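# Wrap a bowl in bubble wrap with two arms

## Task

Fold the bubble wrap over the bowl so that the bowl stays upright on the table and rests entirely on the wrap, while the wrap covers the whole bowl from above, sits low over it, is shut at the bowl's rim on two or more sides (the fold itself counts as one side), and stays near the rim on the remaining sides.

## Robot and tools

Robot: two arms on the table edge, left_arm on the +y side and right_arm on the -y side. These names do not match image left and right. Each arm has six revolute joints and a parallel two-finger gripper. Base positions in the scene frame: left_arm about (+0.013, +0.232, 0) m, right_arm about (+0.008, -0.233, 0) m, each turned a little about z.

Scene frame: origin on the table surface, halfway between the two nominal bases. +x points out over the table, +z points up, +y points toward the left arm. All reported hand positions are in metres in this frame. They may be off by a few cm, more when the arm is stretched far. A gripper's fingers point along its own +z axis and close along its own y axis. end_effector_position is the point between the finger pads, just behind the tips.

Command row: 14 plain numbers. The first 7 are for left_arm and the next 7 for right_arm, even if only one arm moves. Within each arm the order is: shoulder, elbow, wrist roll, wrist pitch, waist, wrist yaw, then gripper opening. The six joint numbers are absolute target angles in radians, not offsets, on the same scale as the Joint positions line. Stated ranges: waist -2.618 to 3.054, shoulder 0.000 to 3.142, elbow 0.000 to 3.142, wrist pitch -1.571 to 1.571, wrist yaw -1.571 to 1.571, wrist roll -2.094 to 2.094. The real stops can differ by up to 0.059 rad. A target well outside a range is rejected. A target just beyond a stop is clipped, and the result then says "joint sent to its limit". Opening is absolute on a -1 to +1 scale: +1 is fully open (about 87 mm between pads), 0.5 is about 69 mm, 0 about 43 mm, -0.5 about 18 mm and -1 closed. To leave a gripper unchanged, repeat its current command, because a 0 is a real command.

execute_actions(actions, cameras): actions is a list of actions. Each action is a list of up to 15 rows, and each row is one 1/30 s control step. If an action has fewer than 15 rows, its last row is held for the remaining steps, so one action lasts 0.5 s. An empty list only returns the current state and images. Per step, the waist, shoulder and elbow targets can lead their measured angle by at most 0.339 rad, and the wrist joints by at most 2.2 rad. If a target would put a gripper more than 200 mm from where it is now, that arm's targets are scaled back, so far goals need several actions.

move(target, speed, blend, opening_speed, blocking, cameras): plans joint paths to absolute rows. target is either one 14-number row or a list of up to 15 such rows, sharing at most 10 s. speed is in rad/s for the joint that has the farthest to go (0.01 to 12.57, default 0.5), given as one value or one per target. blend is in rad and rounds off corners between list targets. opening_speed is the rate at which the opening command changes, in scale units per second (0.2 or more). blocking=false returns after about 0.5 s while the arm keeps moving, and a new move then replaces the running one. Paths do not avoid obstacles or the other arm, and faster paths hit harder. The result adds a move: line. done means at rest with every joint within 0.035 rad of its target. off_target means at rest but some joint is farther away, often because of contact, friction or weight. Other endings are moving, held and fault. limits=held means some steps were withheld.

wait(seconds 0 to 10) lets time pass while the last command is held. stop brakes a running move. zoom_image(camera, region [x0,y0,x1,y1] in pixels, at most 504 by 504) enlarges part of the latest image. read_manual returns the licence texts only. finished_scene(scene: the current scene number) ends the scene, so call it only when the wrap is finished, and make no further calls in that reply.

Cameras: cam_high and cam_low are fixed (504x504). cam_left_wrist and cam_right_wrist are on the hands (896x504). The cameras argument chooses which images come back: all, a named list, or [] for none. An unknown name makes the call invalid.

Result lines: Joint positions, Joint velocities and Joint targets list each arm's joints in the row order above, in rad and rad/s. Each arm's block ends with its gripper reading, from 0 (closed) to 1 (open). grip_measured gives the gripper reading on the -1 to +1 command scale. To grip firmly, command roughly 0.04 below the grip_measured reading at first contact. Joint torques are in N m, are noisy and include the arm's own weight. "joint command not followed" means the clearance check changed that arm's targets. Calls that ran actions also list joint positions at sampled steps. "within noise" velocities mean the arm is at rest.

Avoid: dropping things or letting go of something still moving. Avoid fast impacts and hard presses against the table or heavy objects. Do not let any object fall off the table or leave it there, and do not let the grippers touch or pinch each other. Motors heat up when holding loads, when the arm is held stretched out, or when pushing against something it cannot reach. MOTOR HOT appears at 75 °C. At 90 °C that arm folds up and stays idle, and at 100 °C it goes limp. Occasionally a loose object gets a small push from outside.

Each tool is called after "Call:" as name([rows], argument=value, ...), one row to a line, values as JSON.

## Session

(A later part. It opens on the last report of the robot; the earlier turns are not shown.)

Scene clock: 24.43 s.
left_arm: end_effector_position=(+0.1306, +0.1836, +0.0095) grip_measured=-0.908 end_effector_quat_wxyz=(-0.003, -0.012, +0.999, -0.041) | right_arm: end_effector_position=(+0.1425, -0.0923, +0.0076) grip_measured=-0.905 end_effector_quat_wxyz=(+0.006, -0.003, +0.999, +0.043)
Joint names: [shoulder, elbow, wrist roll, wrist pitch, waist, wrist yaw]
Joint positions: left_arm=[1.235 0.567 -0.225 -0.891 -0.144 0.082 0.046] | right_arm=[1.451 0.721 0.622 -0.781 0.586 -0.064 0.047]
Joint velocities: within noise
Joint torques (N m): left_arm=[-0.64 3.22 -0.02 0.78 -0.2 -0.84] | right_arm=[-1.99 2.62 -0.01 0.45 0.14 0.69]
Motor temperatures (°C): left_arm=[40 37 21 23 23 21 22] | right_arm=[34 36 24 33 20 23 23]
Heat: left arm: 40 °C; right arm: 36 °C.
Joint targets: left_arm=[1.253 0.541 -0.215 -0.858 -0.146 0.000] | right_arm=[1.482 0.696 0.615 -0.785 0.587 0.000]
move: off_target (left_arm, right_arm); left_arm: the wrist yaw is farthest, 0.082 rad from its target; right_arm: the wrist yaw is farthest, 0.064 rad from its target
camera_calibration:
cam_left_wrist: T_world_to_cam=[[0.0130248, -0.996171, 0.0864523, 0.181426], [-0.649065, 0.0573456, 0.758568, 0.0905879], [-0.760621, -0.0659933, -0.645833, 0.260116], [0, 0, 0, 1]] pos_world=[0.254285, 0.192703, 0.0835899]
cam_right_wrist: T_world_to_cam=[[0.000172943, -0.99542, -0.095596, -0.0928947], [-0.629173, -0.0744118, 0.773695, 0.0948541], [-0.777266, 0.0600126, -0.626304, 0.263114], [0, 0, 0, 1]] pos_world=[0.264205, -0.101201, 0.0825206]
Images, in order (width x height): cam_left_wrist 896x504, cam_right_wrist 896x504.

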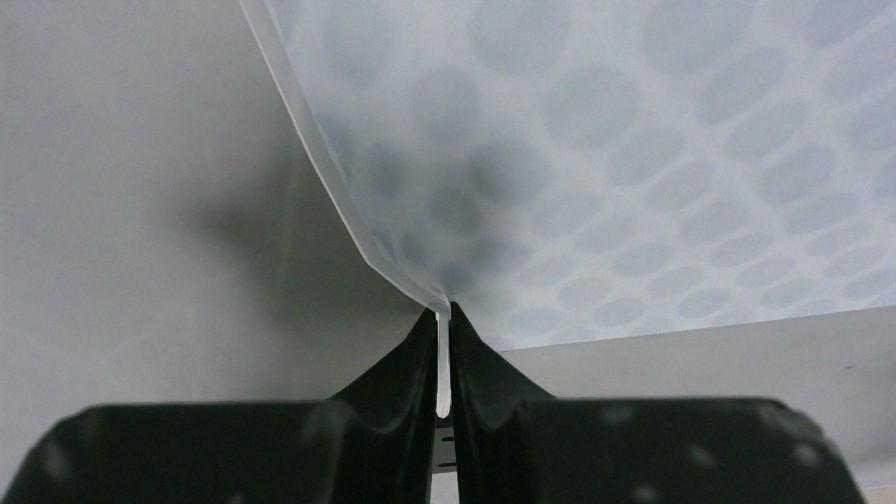

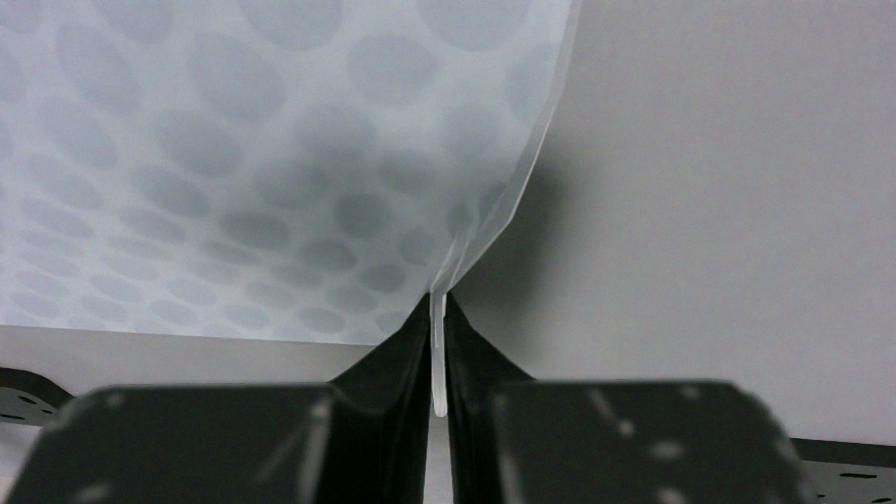

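Call:
move([
  [1.3874,1.173,-0.216,-1.3566,-0.16,0,-1,1.5416,1.3096,0.562,-1.339,0.5224,0,-1],
  [1.5678,1.5678,-0.08,-1.2,-0.097,0,-1,1.6878,1.6954,0.2,-1.2076,0.3786,0,-1],
  [1.7098,1.4389,0,-0.6791,-0.059,0,-1,1.8064,1.554,0.1,-0.6976,0.2825,0,-1],
], speed=0.5, blend=0.1)

Scene clock: 29.13 s.
left_arm: end_effector_position=(+0.4266, +0.1776, +0.1404) grip_measured=-0.909 end_effector_quat_wxyz=(+0.300, +0.055, +0.952, -0.028) | right_arm: end_effector_position=(+0.4252, -0.0825, +0.1474) grip_measured=-0.905 end_effector_quat_wxyz=(+0.301, -0.108, +0.945, +0.074)
Joint names: [shoulder, elbow, wrist roll, wrist pitch, waist, wrist yaw]
Joint positions: left_arm=[1.708 1.442 -0.012 -0.694 -0.066 0.016 0.045] | right_arm=[1.793 1.562 0.107 -0.71 0.291 -0.015 0.047]
Joint velocities: within noise
Joint torques (N m): left_arm=[-8.31 6.35 -0.05 1.51 0.54 -0.21] | right_arm=[-9.01 5.37 -0.07 1.48 -0.57 0.27]
Motor temperatures (°C): left_arm=[40 37 21 24 23 21 22] | right_arm=[34 36 24 33 20 23 23]
Heat: left arm: 40 °C; right arm: 36 °C.
Joint targets: left_arm=[1.710 1.439 0.000 -0.679 -0.059 0.000] | right_arm=[1.807 1.554 0.100 -0.698 0.282 0.000]
move: done
camera_calibration:
cam_left_wrist: T_world_to_cam=[[-0.132723, -0.991011, 0.0167655, 0.23133], [-0.960212, 0.132755, 0.245701, 0.375106], [-0.245718, 0.0165117, -0.969201, 0.380549], [0, 0, 0, 1]] pos_world=[0.484392, 0.17317, 0.272786]
cam_right_wrist: T_world_to_cam=[[0.249788, -0.964442, -0.0863533, -0.174685], [-0.925834, -0.264003, 0.270433, 0.350024], [-0.283615, 0.0123979, -0.958858, 0.405027], [0, 0, 0, 1]] pos_world=[0.48257, -0.0810876, 0.278621]

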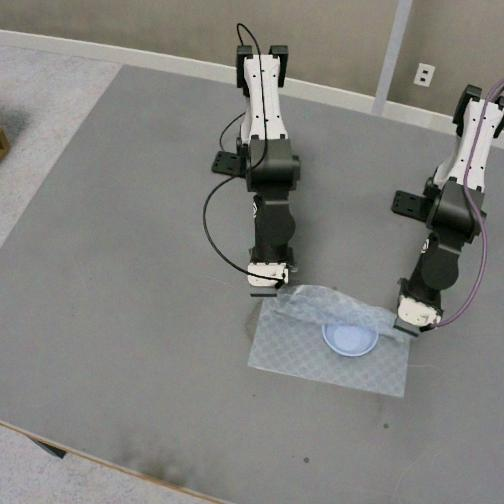

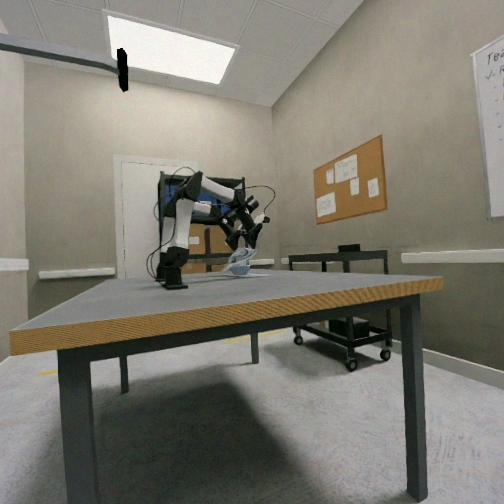

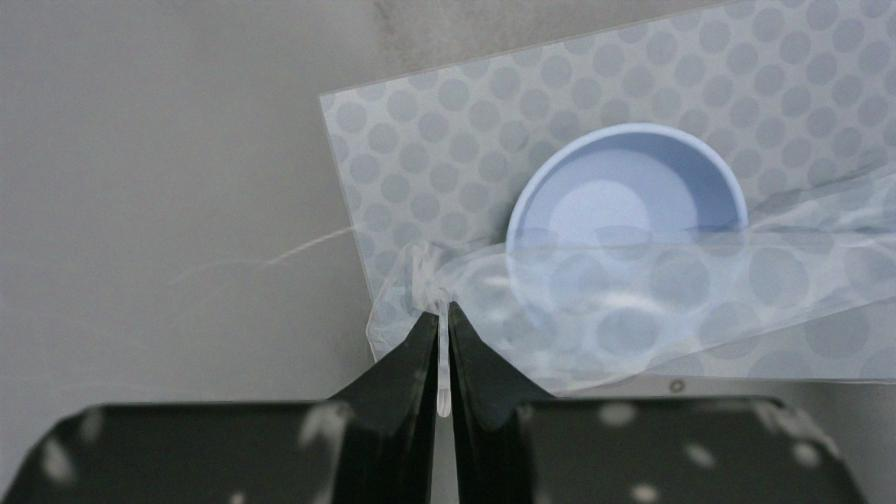

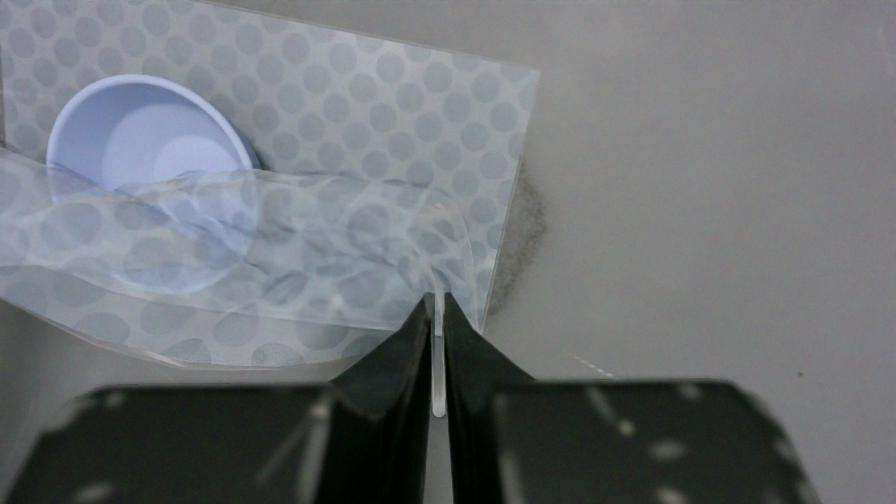

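Call:
move([
  [1.829,1.1995,0,-0.1705,-0.0475,0,-1,1.9106,1.3088,0,-0.1982,0.2532,0,-1],
  [1.9507,1.1425,0,0.0082,-0.0454,0,-1,2.0256,1.2547,0,-0.0291,0.2474,0,-1],
], speed=[0.4,0.2], blend=0.05)

Scene clock: 32.63 s.
left_arm: end_effector_position=(+0.4886, +0.1750, +0.0249) grip_measured=-0.909 end_effector_quat_wxyz=(+0.385, +0.049, +0.921, -0.031) | right_arm: end_effector_position=(+0.4855, -0.0827, +0.0269) grip_measured=-0.905 end_effector_quat_wxyz=(+0.380, -0.136, +0.912, +0.066)
Joint names: [shoulder, elbow, wrist roll, wrist pitch, waist, wrist yaw]
Joint positions: left_arm=[1.937 1.154 -0.012 0.006 -0.056 0.016 0.045] | right_arm=[2.006 1.265 0.01 -0.037 0.259 -0.015 0.047]
Joint velocities: within noise
Joint torques (N m): left_arm=[-8.69 5.12 -0.01 1.66 0.79 -0.25] | right_arm=[-10.03 4.86 -0.05 1.58 -1.11 0.26]
Motor temperatures (°C): left_arm=[40 37 21 24 23 21 22] | right_arm=[35 36 24 34 20 23 23]
Heat: left arm: 40 °C; right arm: 36 °C.
Joint targets: left_arm=[1.951 1.142 0.000 0.008 -0.046 0.000] | right_arm=[2.025 1.255 0.000 -0.029 0.248 0.000]
move: done
camera_calibration:
cam_left_wrist: T_world_to_cam=[[-0.125597, -0.99198, 0.0141785, 0.235743], [-0.989788, 0.126265, 0.0661551, 0.483556], [-0.0674148, -0.00572488, -0.997709, 0.201398], [0, 0, 0, 1]] pos_world=[0.521804, 0.17395, 0.165605]
cam_right_wrist: T_world_to_cam=[[0.301108, -0.953167, -0.0284081, -0.225894], [-0.947007, -0.302392, 0.108339, 0.449776], [-0.111856, -0.00571919, -0.993708, 0.22267], [0, 0, 0, 1]] pos_world=[0.518867, -0.0780324, 0.166124]

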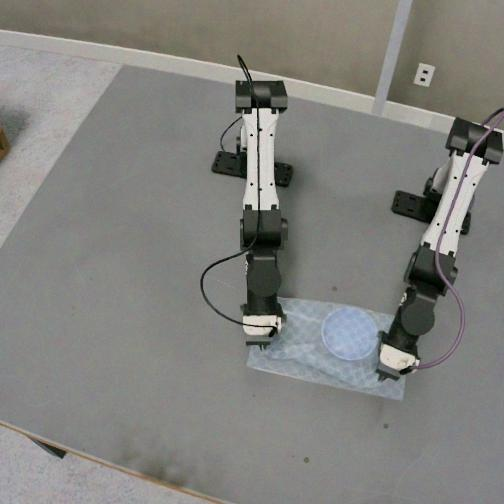

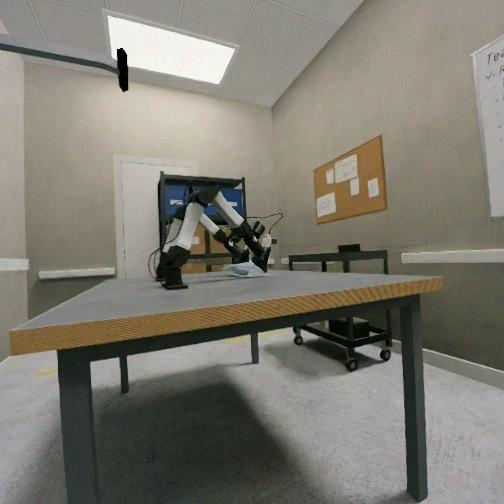

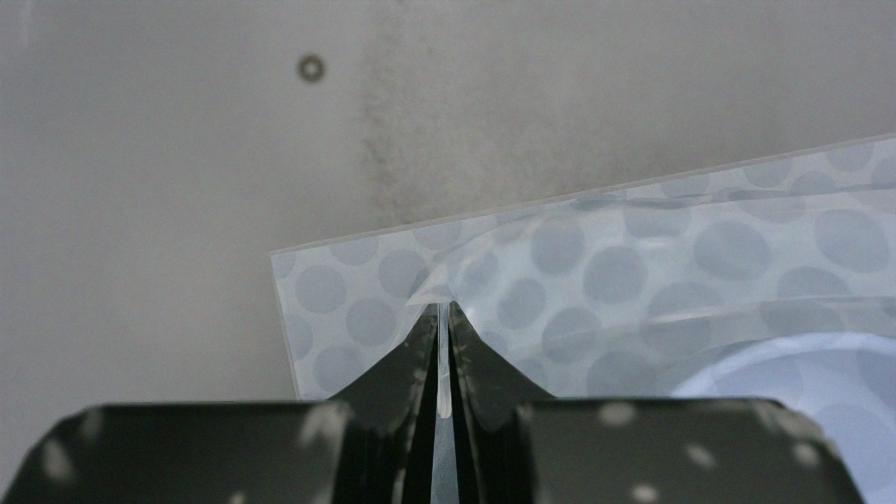

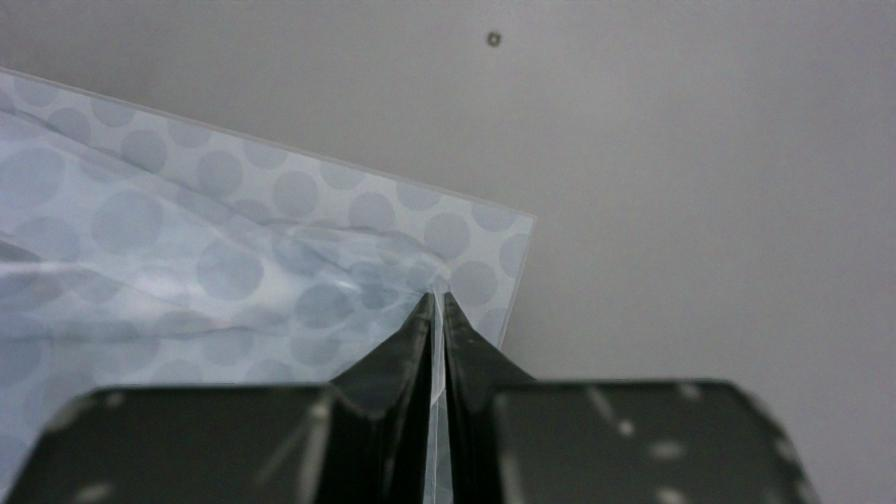

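Call:
move([
  [1.976,1.1255,0,0.048,-0.0454,0,-1,2.05,1.2377,0,0.011,0.2474,0,-1],
  [1.976,1.1255,0,0.048,-0.0454,0,-0.4,2.05,1.2377,0,0.011,0.2474,0,-0.4],
], speed=0.2, opening_speed=0.5)

Call:
move([
  [1.829,1.1995,0,-0.1705,-0.0475,0,-0.4,1.9106,1.3088,0,-0.1982,0.2532,0,-0.4],
  [1.15,0.7,0,-0.6293,0.1,0,-0.4,1.15,0.7,0,-0.6318,0,0,-0.4],
], speed=[0.3,0.8], blend=0.05)

Call:
zoom_image(camera="cam_high", region=[220, 260, 440, 420])

Call:
zoom_image(camera="cam_low", region=[190, 230, 310, 300])

Scene clock: 35.13 s.
left_arm: end_effector_position=(+0.4968, +0.1780, +0.0219) grip_measured=-0.400 end_effector_quat_wxyz=(+0.402, +0.045, +0.914, -0.029) | right_arm: end_effector_position=(+0.4912, -0.0844, +0.0207) grip_measured=-0.400 end_effector_quat_wxyz=(+0.391, -0.134, +0.908, +0.065)
Joint names: [shoulder, elbow, wrist roll, wrist pitch, waist, wrist yaw]
Joint positions: left_arm=[1.956 1.141 -0.012 0.074 -0.049 0.012 0.3] | right_arm=[2.026 1.251 0.007 0.018 0.254 -0.013 0.3]
Joint velocities: within noise
Joint torques (N m): left_arm=[-8.36 4.72 -0.08 1.37 0.27 -0.15] | right_arm=[-9.66 4.49 0.04 1.5 -0.4 0.29]
Motor temperatures (°C): left_arm=[41 38 21 24 23 21 22] | right_arm=[35 36 24 34 20 23 23]
Heat: left arm: 41 °C; right arm: 36 °C.
Joint targets: left_arm=[1.976 1.126 0.000 0.048 -0.045 0.000] | right_arm=[2.050 1.238 0.000 0.011 0.247 0.000]
move: done
camera_calibration:
cam_left_wrist: T_world_to_cam=[[-0.116792, -0.993101, 0.0104758, 0.235712], [-0.992682, 0.117055, 0.0296597, 0.495319], [-0.0306814, -0.00693517, -0.999505, 0.180888], [0, 0, 0, 1]] pos_world=[0.524774, 0.177361, 0.163639]
cam_right_wrist: T_world_to_cam=[[0.296638, -0.954664, -0.0249502, -0.2274], [-0.950746, -0.297679, 0.0864295, 0.458057], [-0.0899383, -0.00191691, -0.995945, 0.206747], [0, 0, 0, 1]] pos_world=[0.521545, -0.0803407, 0.160645]

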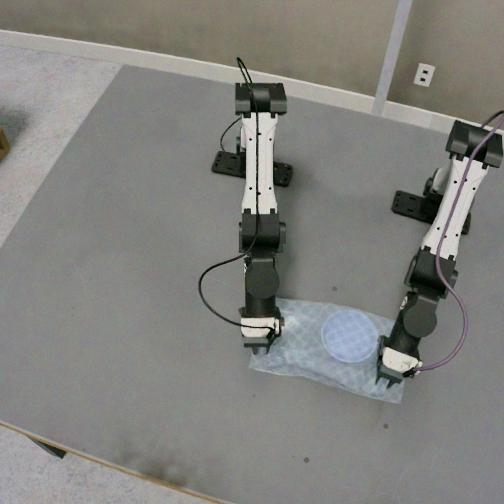

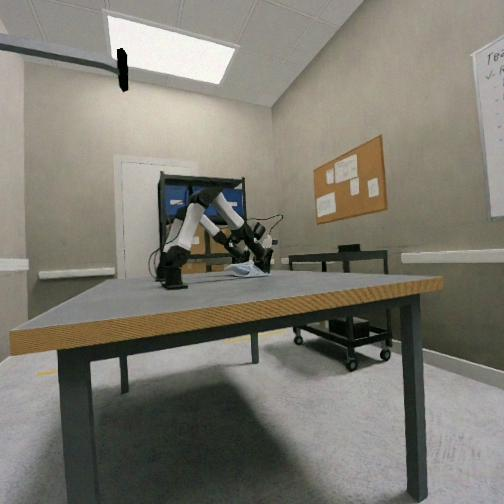

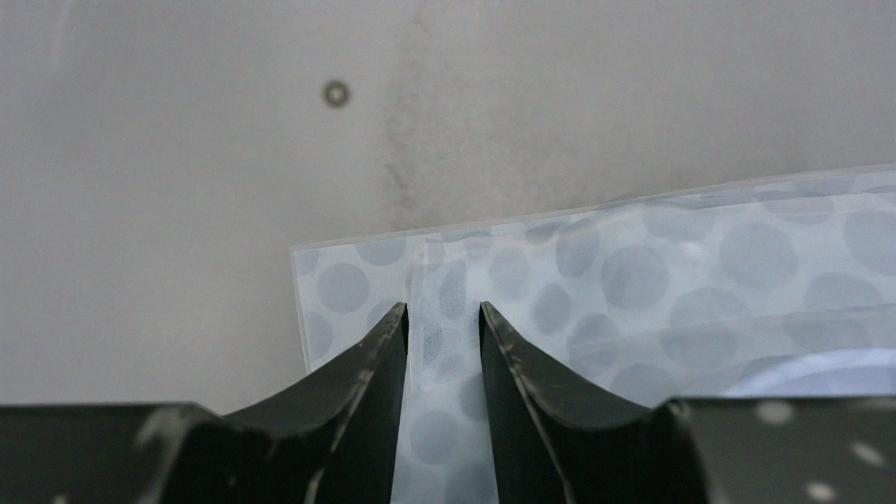

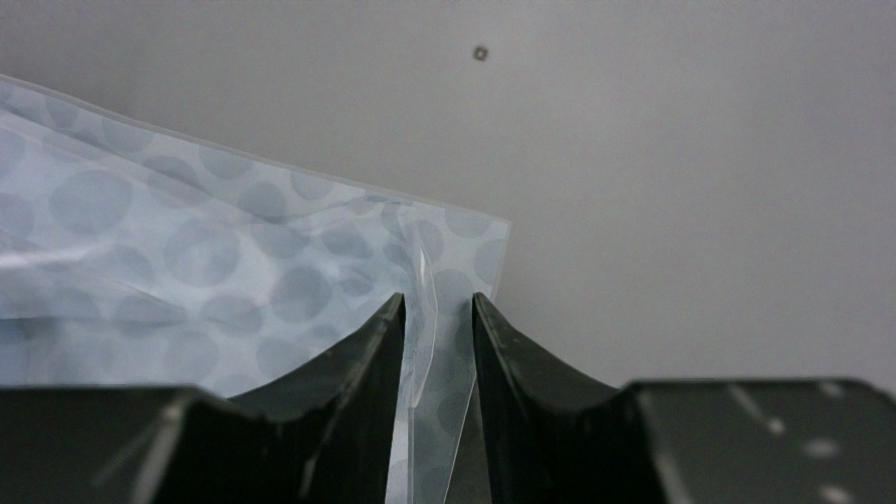

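Scene clock: 37.50 s.
left_arm: end_effector_position=(+0.2543, +0.2384, +0.0613) grip_measured=-0.400 end_effector_quat_wxyz=(+0.242, -0.023, +0.970, -0.002) | right_arm: end_effector_position=(+0.2501, -0.2198, +0.0624) grip_measured=-0.400 end_effector_quat_wxyz=(+0.242, -0.021, +0.970, +0.012)
Joint names: [shoulder, elbow, wrist roll, wrist pitch, waist, wrist yaw]
Joint positions: left_arm=[1.162 0.704 -0.011 -0.624 0.094 0.011 0.3] | right_arm=[1.165 0.709 0.006 -0.625 0.006 -0.012 0.3]
Joint velocities: within noise
Joint torques (N m): left_arm=[-4.19 6.02 -0.05 1.2 0.27 -0.25] | right_arm=[-4.85 5.01 -0.01 1.13 -0.54 0.26]
Motor temperatures (°C): left_arm=[41 38 21 24 23 21 22] | right_arm=[36 36 24 34 20 23 23]
Heat: left arm: 41 °C; right arm: 36 °C.
Joint targets: left_arm=[1.150 0.700 0.000 -0.629 0.100 0.000] | right_arm=[1.150 0.700 0.000 -0.632 0.000 0.000]
move: done
camera_calibration:
cam_left_wrist: T_world_to_cam=[[0.0304312, -0.999446, 0.0134522, 0.230807], [-0.931646, -0.0234862, 0.362607, 0.243923], [-0.36209, -0.0235673, -0.931845, 0.297408], [0, 0, 0, 1]] pos_world=[0.327914, 0.243417, 0.185585]
cam_right_wrist: T_world_to_cam=[[0.0454479, -0.998662, -0.0246765, -0.231005], [-0.915231, -0.0515255, 0.399623, 0.210675], [-0.400359, 0.00442272, -0.916348, 0.300458], [0, 0, 0, 1]] pos_world=[0.323606, -0.221169, 0.185433]

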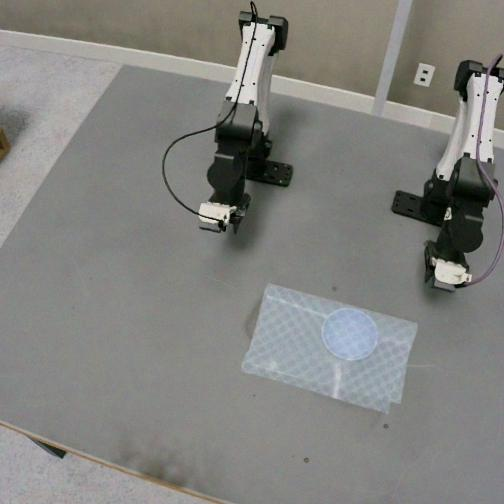

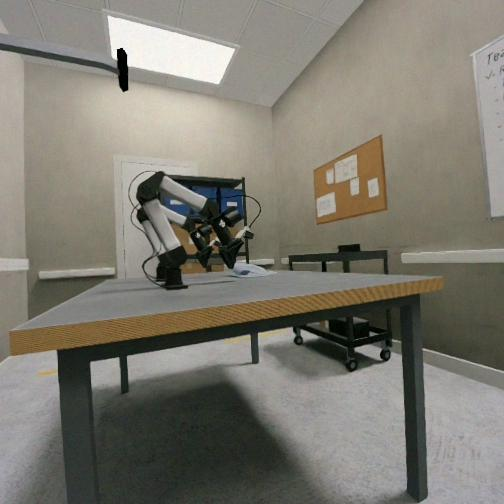

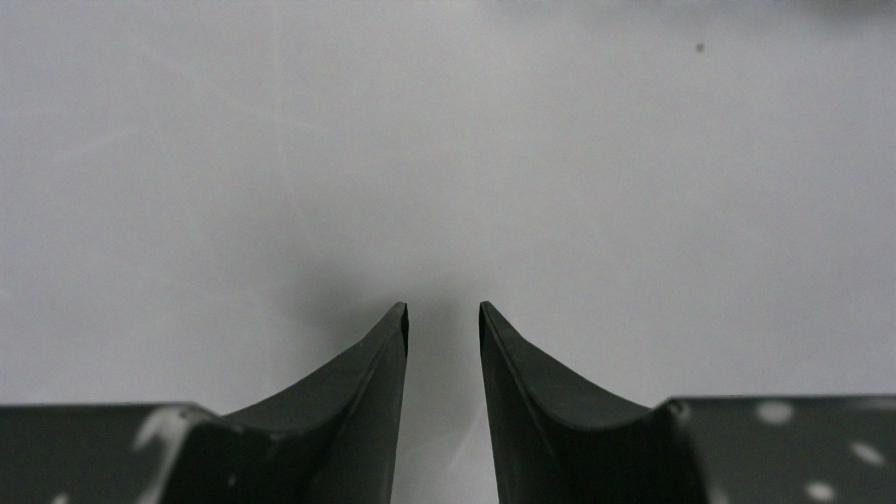

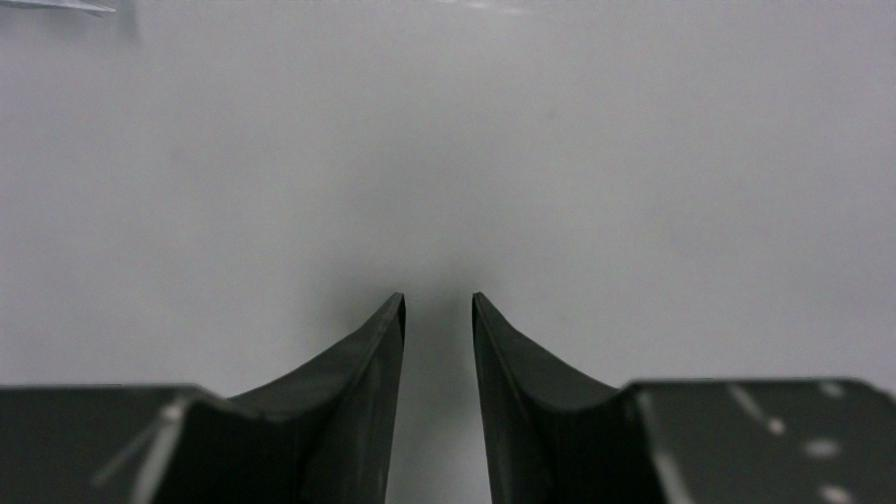

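Scaled by 2.291.

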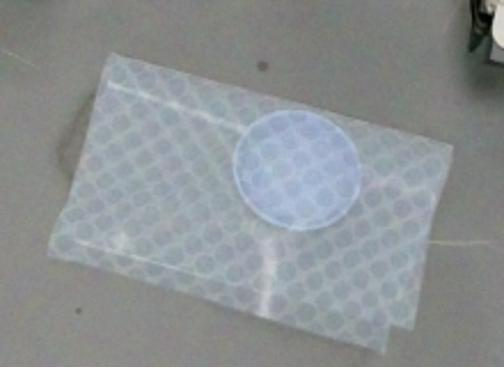

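Scaled by 4.200.

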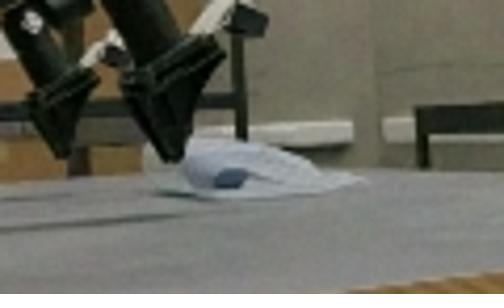

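Call:
finished_scene(scene=3)

The scene is finished: the task was done.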